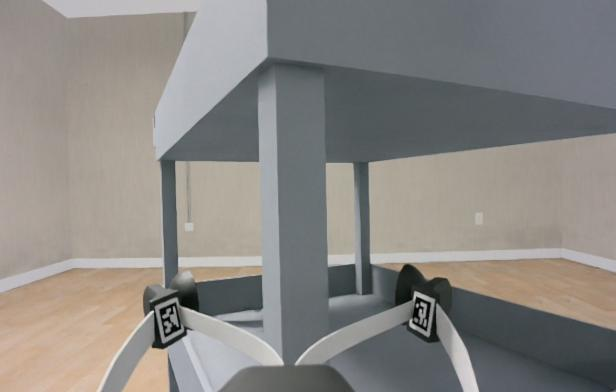

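>>> move(
  blocking=false,
  r1={"base": {"translate_m": 0.025, "strafe_m": 0.003}, "pace": "slow"},
)

>>> wait(
  seconds=1.5,
)

>>> move(
  blocking=false,
  r1={"joints": {"gripper_m": -0.03}},
)

>>> wait(
  seconds=2.5,
  cameras=["r1_wrist_camera", "r1_head_camera"],
)

Scene clock: 469.80 s.
move: r1 moving
r1.base_odometry: x=-3.058 y=-0.827 heading=-2.419
r1.turned_by_wheels: +0.000
r1.turned_by_imu: +0.000
r1.base_tilt: forward=-1.6 right=+1.3
r1.lidar_m: 0.38 3.15 2.27 2.18 1.31 0.97 1.40 2.00 2.64 2.54 2.63 0.40
r1.base_status: translate_m moving; strafe_m moving
r1.joint_positions: lift_m=+0.482 arm_m=+0.000 wrist_yaw_rad=+0.002 wrist_pitch_rad=+0.002 wrist_roll_rad=+0.000 gripper_m=+0.100
r1.joint_status: not commanded
r1.measured_speeds: translate_m=+0.048 strafe_m=+0.006 rotate_rad=+0.000 lift_m=+0.000 arm_m=+0.000 wrist_yaw_rad=+0.000 wrist_pitch_rad=+0.000 wrist_roll_rad=+0.000
r1.motor_effort: lift_m=+24(24) arm_m=+4(4) wheel_0=+3(4) wheel_1=+4(7) wheel_2=-7(7)
r1.servo_current: wrist_yaw_rad=39(65) wrist_pitch_rad=46(46) wrist_roll_rad=39(59) gripper_m=39(46)
r1.hand_pose: x=+0.4595 y=-0.0867 z=+0.6592 quat_wxyz=(+1.000, +0.000, +0.001, +0.001) (m; r1's base frame)
r1.wrist_depth_mm: - - 304 165 185 212 244 / - - 235 - 218 222 247 / - - 436 - 477 492 - / - - - - - - - / - - - 177 - - - / - - 195 - 190 - - / 1661 1464 - 139 - - -
r2.base_odometry: x=-2.810 y=+0.537 heading=-2.751
r2.turned_by_wheels: +0.000
r2.turned_by_imu: +0.000
r2.base_tilt: forward=-0.7 right=+0.0
r2.lidar_m: 0.46 0.40 1.22 5.02 1.89 1.37 1.29 1.16 0.83 0.78 0.77 0.50
r2.base_status: not commanded
r2.joint_positions: lift_m=+0.880 arm_m=+0.000 wrist_yaw_rad=+0.832 wrist_pitch_rad=+0.001 wrist_roll_rad=+0.000 gripper_m=-0.020
r2.joint_status: not commanded
r2.measured_speeds: all 0
r2.motor_effort: lift_m=+19(19) arm_m=-4(4) wheel_0=+11(12) wheel_1=-2(3) wheel_2=+14(14)
r2.servo_current: wrist_yaw_rad=208(228) wrist_pitch_rad=46(46) wrist_roll_rad=39(52) gripper_m=46(59)
r2.contact_limits: strafe_m 0.7
r2.hand_pose: x=+0.4298 y=+0.1542 z=+1.0578 quat_wxyz=(+0.915, +0.000, +0.000, +0.404) (m; r2's base frame)
r2.wrist_depth_mm: - - - 164 209 176 - / - - - 164 210 178 - / - - - 168 213 182 160 / - - 1863 169 213 176 161 / - - 1863 169 215 177 - / - - 184 171 200 181 165 / - 1921 - - 207 177 -
pictures: none

Scene clock: 470.57 s.
earlier move: r1 done
r1.base_odometry: x=-3.066 y=-0.836 heading=-2.419
r1.turned_by_wheels: +0.000
r1.turned_by_imu: +0.000
r1.base_tilt: forward=-1.6 right=+1.3
r1.lidar_m: 0.40 3.17 2.29 2.18 1.33 0.97 1.39 2.04 2.66 2.54 2.64 0.41
r1.base_status: done
r1.joint_positions: lift_m=+0.482 arm_m=+0.000 wrist_yaw_rad=+0.002 wrist_pitch_rad=+0.002 wrist_roll_rad=+0.000 gripper_m=+0.100
r1.joint_status: not commanded
r1.measured_speeds: all 0
r1.motor_effort: lift_m=+24(24) arm_m=+4(4) wheel_0=+4(7) wheel_1=+4(7) wheel_2=-3(7)
r1.servo_current: wrist_yaw_rad=52(78) wrist_pitch_rad=46(46) wrist_roll_rad=39(72) gripper_m=46(46)
r1.hand_pose: x=+0.4595 y=-0.0867 z=+0.6592 quat_wxyz=(+1.000, +0.000, +0.001, +0.001) (m; r1's base frame)
r1.wrist_depth_mm: - - 281 151 169 194 217 / - - 236 - 218 219 227 / - - 449 - 469 488 - / - - - - - - - / - - - - - - - / - - 195 - 190 - - / 1661 1464 - 140 - - -
r2.base_odometry: x=-2.810 y=+0.537 heading=-2.751
r2.turned_by_wheels: +0.000
r2.turned_by_imu: +0.000
r2.base_tilt: forward=-0.6 right=+0.0
r2.lidar_m: 0.44 0.36 1.24 5.02 1.88 1.37 1.28 1.15 0.83 0.77 0.76 0.50
r2.base_status: not commanded
r2.joint_positions: lift_m=+0.880 arm_m=+0.000 wrist_yaw_rad=+0.832 wrist_pitch_rad=+0.001 wrist_roll_rad=+0.000 gripper_m=-0.020
r2.joint_status: not commanded
r2.measured_speeds: all 0
r2.on_its_own: wrist_yaw_rad is at rest, and its servo_current (215 mA) is outside its rest range (0 to 104 mA)
r2.motor_effort: lift_m=+19(19) arm_m=-3(4) wheel_0=+11(12) wheel_1=-2(3) wheel_2=+14(14)
r2.servo_current: wrist_yaw_rad=215(234) wrist_pitch_rad=39(46) wrist_roll_rad=59(59) gripper_m=46(59)
r2.contact_limits: strafe_m 0.7
r2.hand_pose: x=+0.4298 y=+0.1542 z=+1.0578 quat_wxyz=(+0.915, +0.000, +0.000, +0.404) (m; r2's base frame)
r2.wrist_depth_mm: - - - 164 209 176 - / - - - 165 211 178 - / - - - 168 213 182 160 / - - 1808 169 215 176 160 / - - 1863 169 215 177 - / - - 184 171 200 182 165 / - 1921 - - 207 177 -
wait: 0.77 of 1.5 s (r1 has come to rest)
pictures: none

Scene clock: 471.07 s.
move: r1 moving
r1.base_odometry: x=-3.066 y=-0.836 heading=-2.419
r1.turned_by_wheels: +0.000
r1.turned_by_imu: +0.000
r1.base_tilt: forward=-1.6 right=+1.3
r1.lidar_m: 0.39 3.14 2.30 2.18 1.30 0.98 1.43 2.05 2.66 2.53 2.62 0.41
r1.base_status: not commanded
r1.joint_positions: lift_m=+0.482 arm_m=+0.000 wrist_yaw_rad=+0.002 wrist_pitch_rad=+0.002 wrist_roll_rad=+0.000 gripper_m=+0.084
r1.joint_status: gripper_m moving
r1.measured_speeds: all 0
r1.motor_effort: lift_m=+24(24) arm_m=+4(4) wheel_0=+4(4) wheel_1=+4(4) wheel_2=-3(3)
r1.servo_current: wrist_yaw_rad=33(59) wrist_pitch_rad=39(46) wrist_roll_rad=52(59) gripper_m=78(85)
r1.hand_pose: x=+0.4595 y=-0.0867 z=+0.6592 quat_wxyz=(+1.000, +0.000, +0.001, +0.001) (m; r1's base frame)
r1.wrist_depth_mm: - - 281 153 169 193 216 / - - 234 - 218 220 226 / - - 442 - 473 492 - / - - - - - - - / - - - - - - - / - - 193 - 192 - - / 1661 1464 - 138 - - -
r2.base_odometry: x=-2.810 y=+0.537 heading=-2.751
r2.turned_by_wheels: +0.000
r2.turned_by_imu: +0.000
r2.base_tilt: forward=-0.6 right=+0.0
r2.lidar_m: 0.45 0.39 1.25 5.02 1.87 1.36 1.28 1.14 0.83 0.78 0.80 0.51
r2.base_status: not commanded
r2.joint_positions: lift_m=+0.880 arm_m=+0.000 wrist_yaw_rad=+0.832 wrist_pitch_rad=+0.001 wrist_roll_rad=+0.000 gripper_m=-0.020
r2.joint_status: not commanded
r2.measured_speeds: all 0
r2.motor_effort: lift_m=+19(19) arm_m=-4(4) wheel_0=+11(12) wheel_1=-3(3) wheel_2=+14(14)
r2.servo_current: wrist_yaw_rad=215(228) wrist_pitch_rad=46(46) wrist_roll_rad=46(59) gripper_m=52(52)
r2.contact_limits: strafe_m 0.7
r2.hand_pose: x=+0.4298 y=+0.1542 z=+1.0578 quat_wxyz=(+0.915, +0.000, +0.000, +0.404) (m; r2's base frame)
r2.wrist_depth_mm: - - - 164 209 176 - / - - - 165 210 178 - / - - - 168 213 182 159 / - - 1863 169 214 176 160 / - - 1863 170 215 177 - / - - 184 171 200 180 165 / - 1863 - - 207 177 -
pictures: none

Scene clock: 472.57 s.
earlier move: r1 done
r1.base_odometry: x=-3.066 y=-0.836 heading=-2.419
r1.turned_by_wheels: +0.000
r1.turned_by_imu: +0.000
r1.base_tilt: forward=-1.6 right=+1.3
r1.lidar_m: 0.38 3.15 2.27 2.19 1.28 1.00 1.41 2.03 2.66 2.54 2.62 0.40
r1.base_status: not commanded
r1.joint_positions: lift_m=+0.482 arm_m=+0.000 wrist_yaw_rad=+0.002 wrist_pitch_rad=+0.002 wrist_roll_rad=+0.000 gripper_m=-0.029
r1.joint_status: all done
r1.measured_speeds: all 0
r1.motor_effort: lift_m=+24(24) arm_m=+4(4) wheel_0=+4(4) wheel_1=+4(4) wheel_2=-3(3)
r1.servo_current: wrist_yaw_rad=52(59) wrist_pitch_rad=46(46) wrist_roll_rad=52(65) gripper_m=59(143)
r1.hand_pose: x=+0.4595 y=-0.0867 z=+0.6592 quat_wxyz=(+1.000, +0.000, +0.001, +0.001) (m; r1's base frame)
r1.wrist_depth_mm: - - 178 155 172 198 223 / - - 229 - 218 220 233 / - - 436 - 480 496 - / - - - - - - - / - - - - - - - / - - 180 163 178 - - / 1661 1464 170 126 146 - -
r2.base_odometry: x=-2.810 y=+0.537 heading=-2.751
r2.turned_by_wheels: +0.000
r2.turned_by_imu: +0.000
r2.base_tilt: forward=-0.7 right=+0.0
r2.lidar_m: 0.44 0.40 1.23 5.02 1.89 1.35 1.30 1.13 0.82 0.78 0.78 0.50
r2.base_status: not commanded
r2.joint_positions: lift_m=+0.880 arm_m=+0.000 wrist_yaw_rad=+0.832 wrist_pitch_rad=+0.001 wrist_roll_rad=+0.000 gripper_m=-0.020
r2.joint_status: not commanded
r2.measured_speeds: all 0
r2.on_its_own: wrist_yaw_rad is at rest, and its servo_current (215 mA) is outside its rest range (0 to 104 mA)
r2.motor_effort: lift_m=+19(20) arm_m=-3(4) wheel_0=+11(12) wheel_1=-2(3) wheel_2=+14(14)
r2.servo_current: wrist_yaw_rad=215(228) wrist_pitch_rad=39(52) wrist_roll_rad=39(59) gripper_m=52(59)
r2.contact_limits: strafe_m 0.7
r2.hand_pose: x=+0.4298 y=+0.1542 z=+1.0578 quat_wxyz=(+0.915, +0.000, +0.000, +0.404) (m; r2's base frame)
r2.wrist_depth_mm: - - - 164 209 176 - / - - - 164 211 178 - / - - - 169 213 182 160 / - - 1863 169 214 176 160 / - - 1863 169 216 177 - / - - 184 171 200 181 165 / - 1863 - - 206 178 -
wait: 1.50 of 2.5 s (r1 has come to rest)
pictures: r1_head_camera, r1_wrist_camera
Images, in order (width x height): r1_head_camera 420x560, r1_wrist_camera 616x392.

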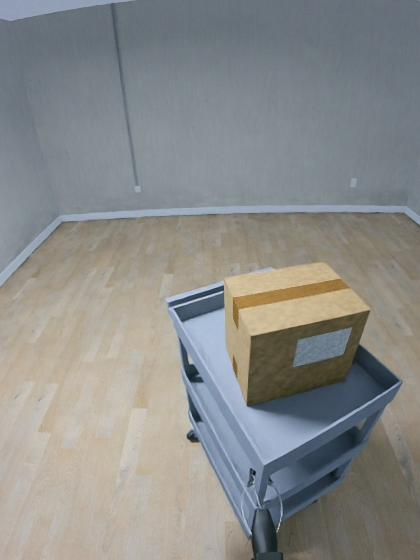

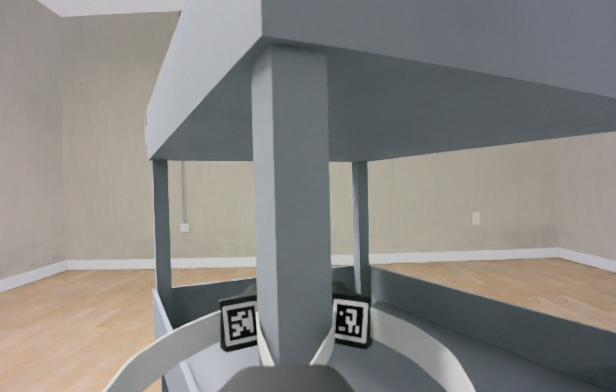

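>>> move(
  blocking=false,
  r1={"base": {"translate_m": -1.1, "strafe_m": -0.131}, "pace": "default"},
)

>>> wait(
  seconds=1.5,
  cameras=["r1_wrist_camera", "r1_head_camera"],
)

>>> wait(
  seconds=4,
  cameras=["r1_wrist_camera", "r1_head_camera"],
)

Scene clock: 487.07 s.
move: r1 moving
r1.base_odometry: x=-3.045 y=-0.813 heading=-2.419
r1.turned_by_wheels: +0.000
r1.turned_by_imu: -0.001
r1.base_tilt: forward=-1.6 right=+1.3
r1.lidar_m: 0.37 3.18 2.28 2.19 1.29 0.96 1.40 2.01 2.67 2.54 2.63 0.41
r1.base_status: translate_m moving; strafe_m moving
r1.joint_positions: lift_m=+0.482 arm_m=+0.000 wrist_yaw_rad=+0.003 wrist_pitch_rad=+0.002 wrist_roll_rad=+0.000 gripper_m=-0.029
r1.joint_status: not commanded
r1.measured_speeds: translate_m=-0.128 strafe_m=-0.016 rotate_rad=-0.003 lift_m=+0.000 arm_m=+0.000 wrist_yaw_rad=+0.000 wrist_pitch_rad=+0.000 wrist_roll_rad=+0.000
r1.motor_effort: lift_m=+24(24) arm_m=-6(6) wheel_0=-8(12) wheel_1=-6(11) wheel_2=+14(19)
r1.servo_current: wrist_yaw_rad=46(52) wrist_pitch_rad=46(46) wrist_roll_rad=72(72) gripper_m=59(65)
r1.hand_pose: x=+0.4597 y=-0.0865 z=+0.6592 quat_wxyz=(+1.000, +0.000, +0.001, +0.002) (m; r1's base frame)
r1.wrist_depth_mm: - - 196 161 181 207 238 / - - 232 - 220 222 245 / - - 442 - 484 504 - / - - - - - - - / - - - - - - - / - - 183 183 176 - - / 1756 1499 160 136 147 - -
r2.base_odometry: x=-2.810 y=+0.537 heading=-2.751
r2.turned_by_wheels: +0.000
r2.turned_by_imu: +0.000
r2.base_tilt: forward=-0.7 right=+0.0
r2.lidar_m: 0.45 0.38 1.20 5.02 1.88 1.36 1.29 1.13 0.82 0.76 0.81 0.49
r2.base_status: not commanded
r2.joint_positions: lift_m=+0.880 arm_m=+0.000 wrist_yaw_rad=+0.832 wrist_pitch_rad=+0.001 wrist_roll_rad=+0.000 gripper_m=-0.020
r2.joint_status: not commanded
r2.measured_speeds: all 0
r2.motor_effort: lift_m=+19(19) arm_m=-4(4) wheel_0=+11(12) wheel_1=-2(3) wheel_2=+14(14)
r2.servo_current: wrist_yaw_rad=221(228) wrist_pitch_rad=39(46) wrist_roll_rad=46(52) gripper_m=52(59)
r2.contact_limits: strafe_m 0.7
r2.hand_pose: x=+0.4298 y=+0.1542 z=+1.0578 quat_wxyz=(+0.915, +0.000, +0.000, +0.404) (m; r2's base frame)
r2.wrist_depth_mm: - - - 164 210 175 - / - - - 165 210 178 - / - - - 168 213 182 160 / - - 1863 168 214 176 160 / - - 1921 170 215 176 - / - - 185 171 200 181 165 / - 1863 - - 206 177 -
pictures: none

Scene clock: 488.57 s.
earlier move: r1 moving
r1.base_odometry: x=-2.785 y=-0.522 heading=-2.419
r1.turned_by_wheels: +0.000
r1.turned_by_imu: +0.002
r1.base_tilt: forward=-1.6 right=+1.3
r1.lidar_m: 0.38 0.82 2.34 2.23 0.69 0.68 1.37 1.62 2.13 2.48 2.57 0.43
r1.base_status: translate_m moving; strafe_m moving
r1.joint_positions: lift_m=+0.482 arm_m=+0.000 wrist_yaw_rad=+0.003 wrist_pitch_rad=+0.002 wrist_roll_rad=+0.000 gripper_m=-0.029
r1.joint_status: not commanded
r1.measured_speeds: translate_m=-0.298 strafe_m=-0.037 rotate_rad=+0.000 lift_m=+0.000 arm_m=+0.000 wrist_yaw_rad=+0.000 wrist_pitch_rad=+0.000 wrist_roll_rad=+0.000
r1.motor_effort: lift_m=+24(24) arm_m=-5(6) wheel_0=-1(12) wheel_1=-5(11) wheel_2=+10(19)
r1.servo_current: wrist_yaw_rad=59(72) wrist_pitch_rad=39(46) wrist_roll_rad=52(72) gripper_m=59(65)
r1.hand_pose: x=+0.4597 y=-0.0865 z=+0.6592 quat_wxyz=(+1.000, +0.000, +0.001, +0.002) (m; r1's base frame)
r1.wrist_depth_mm: - - 164 164 195 238 297 / - 559 221 214 219 247 297 / - 539 433 - 484 500 - / - - - - - - - / - - - - - - - / - - 182 182 178 - - / 1661 155 161 - 146 - -
r2.base_odometry: x=-2.810 y=+0.537 heading=-2.751
r2.turned_by_wheels: +0.000
r2.turned_by_imu: +0.000
r2.base_tilt: forward=-0.6 right=+0.0
r2.lidar_m: 0.45 0.40 1.08 5.03 1.88 1.36 1.29 1.14 0.81 0.79 0.79 0.49
r2.base_status: not commanded
r2.joint_positions: lift_m=+0.880 arm_m=+0.000 wrist_yaw_rad=+0.832 wrist_pitch_rad=+0.001 wrist_roll_rad=+0.000 gripper_m=-0.020
r2.joint_status: not commanded
r2.measured_speeds: all 0
r2.motor_effort: lift_m=+19(20) arm_m=-3(4) wheel_0=+12(12) wheel_1=-2(3) wheel_2=+14(14)
r2.servo_current: wrist_yaw_rad=221(234) wrist_pitch_rad=46(46) wrist_roll_rad=52(59) gripper_m=46(59)
r2.contact_limits: strafe_m 0.7
r2.hand_pose: x=+0.4298 y=+0.1542 z=+1.0578 quat_wxyz=(+0.915, +0.000, +0.000, +0.404) (m; r2's base frame)
r2.wrist_depth_mm: - - - 163 209 175 - / - - - 165 211 177 - / - - - 168 213 182 160 / - - 1576 168 214 176 160 / - - 1537 169 215 177 - / - - 183 171 200 181 166 / - - - - 207 177 -
wait: 1.50 s; no rest
pictures: r1_head_camera, r1_wrist_camera
Images, in order (width x height): r1_head_camera 420x560, r1_wrist_camera 616x392.

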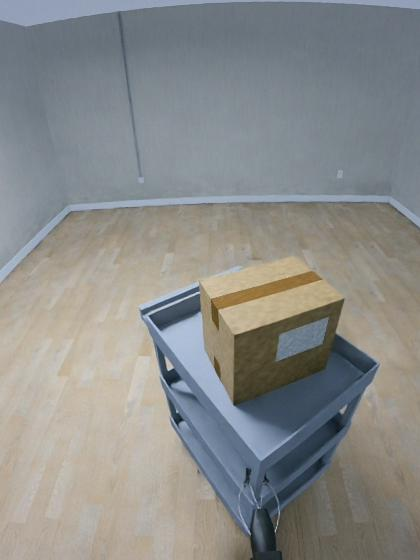

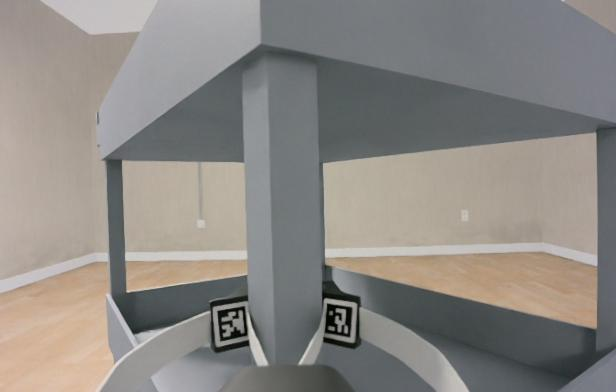

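Scene clock: 491.73 s.
earlier move: r1 done
r1.base_odometry: x=-2.327 y=-0.011 heading=-2.419
r1.turned_by_wheels: +0.000
r1.turned_by_imu: +0.002
r1.base_tilt: forward=-1.6 right=+1.3
r1.lidar_m: 0.35 0.72 0.55 0.49 0.49 0.65 3.88 1.00 1.19 2.42 2.49 0.45
r1.base_status: done
r1.joint_positions: lift_m=+0.482 arm_m=+0.000 wrist_yaw_rad=+0.004 wrist_pitch_rad=+0.002 wrist_roll_rad=+0.000 gripper_m=-0.029
r1.joint_status: not commanded
r1.measured_speeds: all 0
r1.motor_effort: lift_m=+24(24) arm_m=+4(6) wheel_0=+1(12) wheel_1=-1(11) wheel_2=+1(19)
r1.servo_current: wrist_yaw_rad=26(78) wrist_pitch_rad=39(52) wrist_roll_rad=65(72) gripper_m=59(72)
r1.hand_pose: x=+0.4596 y=-0.0862 z=+0.6592 quat_wxyz=(+1.000, +0.000, +0.001, +0.002) (m; r1's base frame)
r1.wrist_depth_mm: - - 182 166 205 273 - / - 260 210 216 222 282 384 / - 418 362 - 480 496 442 / - - - - - - - / - - - - - - - / - - 183 181 179 - 449 / 1618 139 - - 147 - -
r2.base_odometry: x=-2.810 y=+0.537 heading=-2.751
r2.turned_by_wheels: +0.000
r2.turned_by_imu: +0.000
r2.base_tilt: forward=-0.6 right=+0.0
r2.lidar_m: 0.44 0.37 1.12 5.02 1.88 1.35 1.29 1.15 0.81 0.79 0.79 0.49
r2.base_status: not commanded
r2.joint_positions: lift_m=+0.880 arm_m=+0.000 wrist_yaw_rad=+0.832 wrist_pitch_rad=+0.001 wrist_roll_rad=+0.000 gripper_m=-0.020
r2.joint_status: not commanded
r2.measured_speeds: all 0
r2.on_its_own: wrist_yaw_rad is at rest, and its servo_current (228 mA) is outside its rest range (0 to 104 mA)
r2.motor_effort: lift_m=+19(20) arm_m=-4(4) wheel_0=+12(12) wheel_1=-3(3) wheel_2=+14(14)
r2.servo_current: wrist_yaw_rad=228(234) wrist_pitch_rad=39(52) wrist_roll_rad=33(59) gripper_m=46(59)
r2.contact_limits: strafe_m 0.7
r2.hand_pose: x=+0.4298 y=+0.1542 z=+1.0578 quat_wxyz=(+0.915, +0.000, +0.000, +0.404) (m; r2's base frame)
r2.wrist_depth_mm: - - - 164 209 175 - / - - - 165 211 178 - / - - - 168 212 182 159 / - - - 169 215 176 161 / - - - 169 215 176 - / - - 182 170 200 181 165 / - - - - 206 178 -
wait: 3.17 of 4 s (r1 has come to rest)
pictures: r1_head_camera, r1_wrist_camera
Images, in order (width x height): r1_head_camera 420x560, r1_wrist_camera 616x392.

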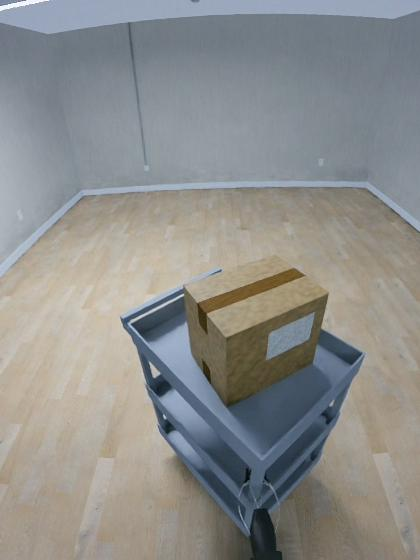

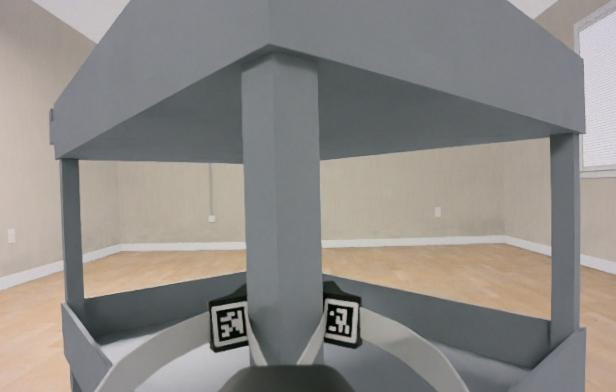

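>>> move(
  blocking=false,
  r1={"base": {"translate_m": -1.72, "strafe_m": -0.02}, "pace": "default"},
)

>>> wait(
  seconds=3,
  cameras=["r1_head_camera"],
)

>>> wait(
  seconds=5,
  cameras=["r1_wrist_camera", "r1_head_camera"],
)

Scene clock: 519.83 s.
move: r1 moving
r1.base_odometry: x=-2.304 y=+0.010 heading=-2.419
r1.turned_by_wheels: +0.000
r1.turned_by_imu: +0.000
r1.base_tilt: forward=-1.6 right=+1.3
r1.lidar_m: 0.39 0.69 0.54 0.49 0.48 0.64 3.84 0.95 1.14 2.42 2.50 0.40
r1.base_status: translate_m moving; strafe_m moving
r1.joint_positions: lift_m=+0.482 arm_m=+0.000 wrist_yaw_rad=+0.005 wrist_pitch_rad=+0.002 wrist_roll_rad=+0.000 gripper_m=-0.029
r1.joint_status: not commanded
r1.measured_speeds: translate_m=-0.121 strafe_m=-0.002 rotate_rad=+0.000 lift_m=+0.000 arm_m=+0.000 wrist_yaw_rad=+0.000 wrist_pitch_rad=+0.000 wrist_roll_rad=+0.000
r1.motor_effort: lift_m=+24(24) arm_m=-4(4) wheel_0=-5(6) wheel_1=-8(8) wheel_2=+13(17)
r1.servo_current: wrist_yaw_rad=59(59) wrist_pitch_rad=39(52) wrist_roll_rad=46(59) gripper_m=52(59)
r1.hand_pose: x=+0.4598 y=-0.0858 z=+0.6592 quat_wxyz=(+1.000, +0.000, +0.001, +0.003) (m; r1's base frame)
r1.wrist_depth_mm: - - 178 165 205 273 - / - 271 208 194 228 283 379 / - 418 364 - 480 492 442 / - - - - - - - / - - - - - - - / - - 180 183 180 - 452 / 1537 143 173 - 151 - -
r2.base_odometry: x=-2.810 y=+0.537 heading=-2.751
r2.turned_by_wheels: +0.000
r2.turned_by_imu: +0.000
r2.base_tilt: forward=-0.6 right=+0.0
r2.lidar_m: 0.44 0.39 1.09 5.02 1.92 1.36 1.30 1.13 0.80 0.77 0.79 0.48
r2.base_status: not commanded
r2.joint_positions: lift_m=+0.880 arm_m=+0.000 wrist_yaw_rad=+0.832 wrist_pitch_rad=+0.001 wrist_roll_rad=+0.000 gripper_m=-0.020
r2.joint_status: not commanded
r2.measured_speeds: all 0
r2.motor_effort: lift_m=+19(19) arm_m=-4(4) wheel_0=+12(12) wheel_1=-3(3) wheel_2=+14(14)
r2.servo_current: wrist_yaw_rad=221(228) wrist_pitch_rad=46(46) wrist_roll_rad=39(59) gripper_m=52(52)
r2.contact_limits: strafe_m 0.7
r2.hand_pose: x=+0.4298 y=+0.1542 z=+1.0578 quat_wxyz=(+0.915, +0.000, +0.000, +0.404) (m; r2's base frame)
r2.wrist_depth_mm: - - - 164 209 176 - / - - - 165 211 178 - / - - - 168 213 182 160 / - - - 169 214 176 160 / - - - 170 215 176 - / - - 182 171 200 181 165 / - - - - 206 178 -
pictures: none

Scene clock: 522.83 s.
earlier move: r1 moving
r1.base_odometry: x=-1.681 y=+0.573 heading=-2.420
r1.turned_by_wheels: -0.001
r1.turned_by_imu: -0.002
r1.base_tilt: forward=-1.6 right=+1.3
r1.lidar_m: 0.39 0.68 0.44 0.40 2.46 3.01 2.89 3.01 2.55 0.49 2.50 0.41
r1.base_status: translate_m moving; strafe_m moving
r1.joint_positions: lift_m=+0.482 arm_m=+0.000 wrist_yaw_rad=+0.000 wrist_pitch_rad=+0.002 wrist_roll_rad=+0.000 gripper_m=-0.029
r1.joint_status: not commanded
r1.measured_speeds: translate_m=-0.299 strafe_m=-0.004 rotate_rad=-0.004 lift_m=+0.000 arm_m=+0.000 wrist_yaw_rad=+0.000 wrist_pitch_rad=+0.000 wrist_roll_rad=+0.000
r1.motor_effort: lift_m=+24(24) arm_m=-4(4) wheel_0=-10(11) wheel_1=-7(9) wheel_2=+6(17)
r1.servo_current: wrist_yaw_rad=59(72) wrist_pitch_rad=39(52) wrist_roll_rad=46(59) gripper_m=52(65)
r1.hand_pose: x=+0.4594 y=-0.0874 z=+0.6592 quat_wxyz=(+1.000, +0.000, +0.001, +0.000) (m; r1's base frame)
r1.wrist_depth_mm: - - 182 162 206 296 - / - 256 209 - 236 293 - / 504 415 427 - 473 492 - / - - - 179 - - - / - - - 178 - - - / - - 182 184 180 - 1808 / 1537 137 160 137 158 - 1430
r2.base_odometry: x=-2.810 y=+0.537 heading=-2.751
r2.turned_by_wheels: +0.000
r2.turned_by_imu: +0.000
r2.base_tilt: forward=-0.6 right=+0.0
r2.lidar_m: 0.45 0.40 4.81 5.01 1.90 1.38 1.29 1.14 0.82 0.78 0.80 0.50
r2.base_status: not commanded
r2.joint_positions: lift_m=+0.880 arm_m=+0.000 wrist_yaw_rad=+0.832 wrist_pitch_rad=+0.001 wrist_roll_rad=+0.000 gripper_m=-0.020
r2.joint_status: not commanded
r2.measured_speeds: all 0
r2.motor_effort: lift_m=+19(19) arm_m=-4(4) wheel_0=+12(12) wheel_1=-3(3) wheel_2=+14(14)
r2.servo_current: wrist_yaw_rad=215(234) wrist_pitch_rad=39(46) wrist_roll_rad=39(59) gripper_m=52(59)
r2.contact_limits: strafe_m 0.7
r2.hand_pose: x=+0.4298 y=+0.1542 z=+1.0578 quat_wxyz=(+0.915, +0.000, +0.000, +0.404) (m; r2's base frame)
r2.wrist_depth_mm: - - - 164 209 176 - / - - - 165 211 178 - / - - - 168 212 182 160 / - - - 169 216 175 160 / - - - 169 216 177 - / - - 183 170 200 181 166 / - - - - 207 177 -
wait: 3.00 s; no rest
pictures: r1_head_camera
Images, in order (width x height): r1_head_camera 420x560.

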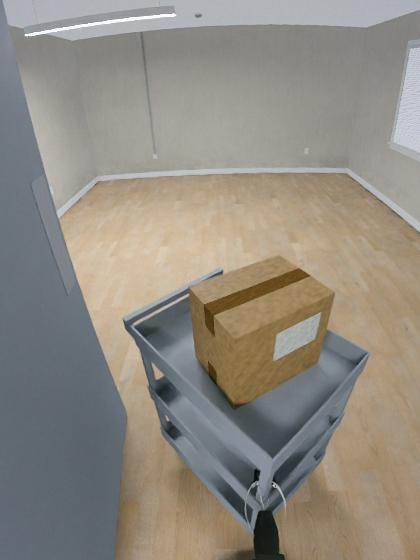

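Scene clock: 526.57 s.
earlier move: r1 done
r1.base_odometry: x=-1.050 y=+1.141 heading=-2.420
r1.turned_by_wheels: +0.000
r1.turned_by_imu: -0.003
r1.base_tilt: forward=-1.6 right=+1.3
r1.lidar_m: 0.39 0.72 1.06 2.32 2.44 2.12 2.04 2.18 2.49 2.40 1.05 0.42
r1.base_status: done
r1.joint_positions: lift_m=+0.482 arm_m=+0.000 wrist_yaw_rad=-0.001 wrist_pitch_rad=+0.002 wrist_roll_rad=+0.000 gripper_m=-0.029
r1.joint_status: not commanded
r1.measured_speeds: all 0
r1.motor_effort: lift_m=+24(24) arm_m=+1(4) wheel_0=-6(11) wheel_1=-3(9) wheel_2=-3(17)
r1.servo_current: wrist_yaw_rad=46(72) wrist_pitch_rad=46(52) wrist_roll_rad=39(65) gripper_m=59(65)
r1.hand_pose: x=+0.4592 y=-0.0878 z=+0.6592 quat_wxyz=(+1.000, +0.000, +0.001, -0.001) (m; r1's base frame)
r1.wrist_depth_mm: - - 181 162 203 285 574 / - 257 211 - 230 286 445 / 508 413 368 - 477 500 469 / 591 - - 177 - - 469 / 585 - - 177 - - 569 / - - 183 183 180 - 469 / - 136 159 134 153 124 574
r2.base_odometry: x=-2.810 y=+0.537 heading=-2.751
r2.turned_by_wheels: +0.000
r2.turned_by_imu: +0.001
r2.base_tilt: forward=-0.6 right=+0.0
r2.lidar_m: 0.46 0.38 4.83 5.01 1.88 1.36 1.29 1.15 0.82 0.78 0.76 0.48
r2.base_status: not commanded
r2.joint_positions: lift_m=+0.880 arm_m=+0.000 wrist_yaw_rad=+0.832 wrist_pitch_rad=+0.001 wrist_roll_rad=+0.000 gripper_m=-0.020
r2.joint_status: not commanded
r2.measured_speeds: all 0
r2.on_its_own: wrist_yaw_rad is at rest, and its servo_current (221 mA) is outside its rest range (0 to 104 mA)
r2.motor_effort: lift_m=+19(19) arm_m=-4(4) wheel_0=+12(12) wheel_1=-3(3) wheel_2=+14(14)
r2.servo_current: wrist_yaw_rad=221(234) wrist_pitch_rad=39(46) wrist_roll_rad=46(65) gripper_m=46(59)
r2.contact_limits: strafe_m 0.7
r2.hand_pose: x=+0.4298 y=+0.1542 z=+1.0578 quat_wxyz=(+0.915, +0.000, +0.000, +0.404) (m; r2's base frame)
r2.wrist_depth_mm: - - - 164 210 176 - / - - - 164 211 177 - / - - - 168 213 182 160 / - - - 169 215 176 160 / - - - 169 215 177 - / - - 183 170 199 181 165 / - - - - 206 178 -
wait: 3.73 of 5 s (r1 has come to rest)
pictures: r1_head_camera, r1_wrist_camera
Images, in order (width x height): r1_head_camera 420x560, r1_wrist_camera 616x392.

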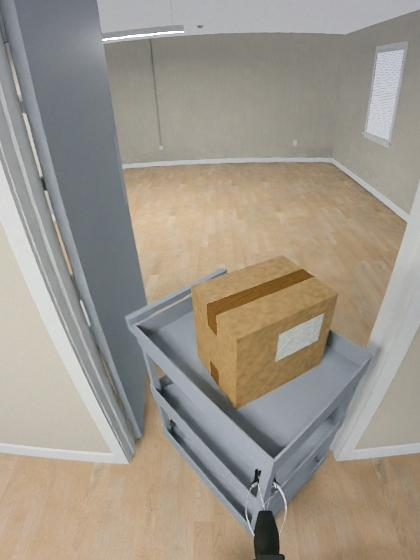

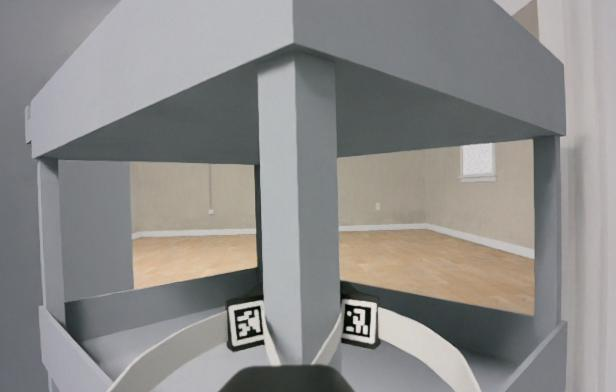

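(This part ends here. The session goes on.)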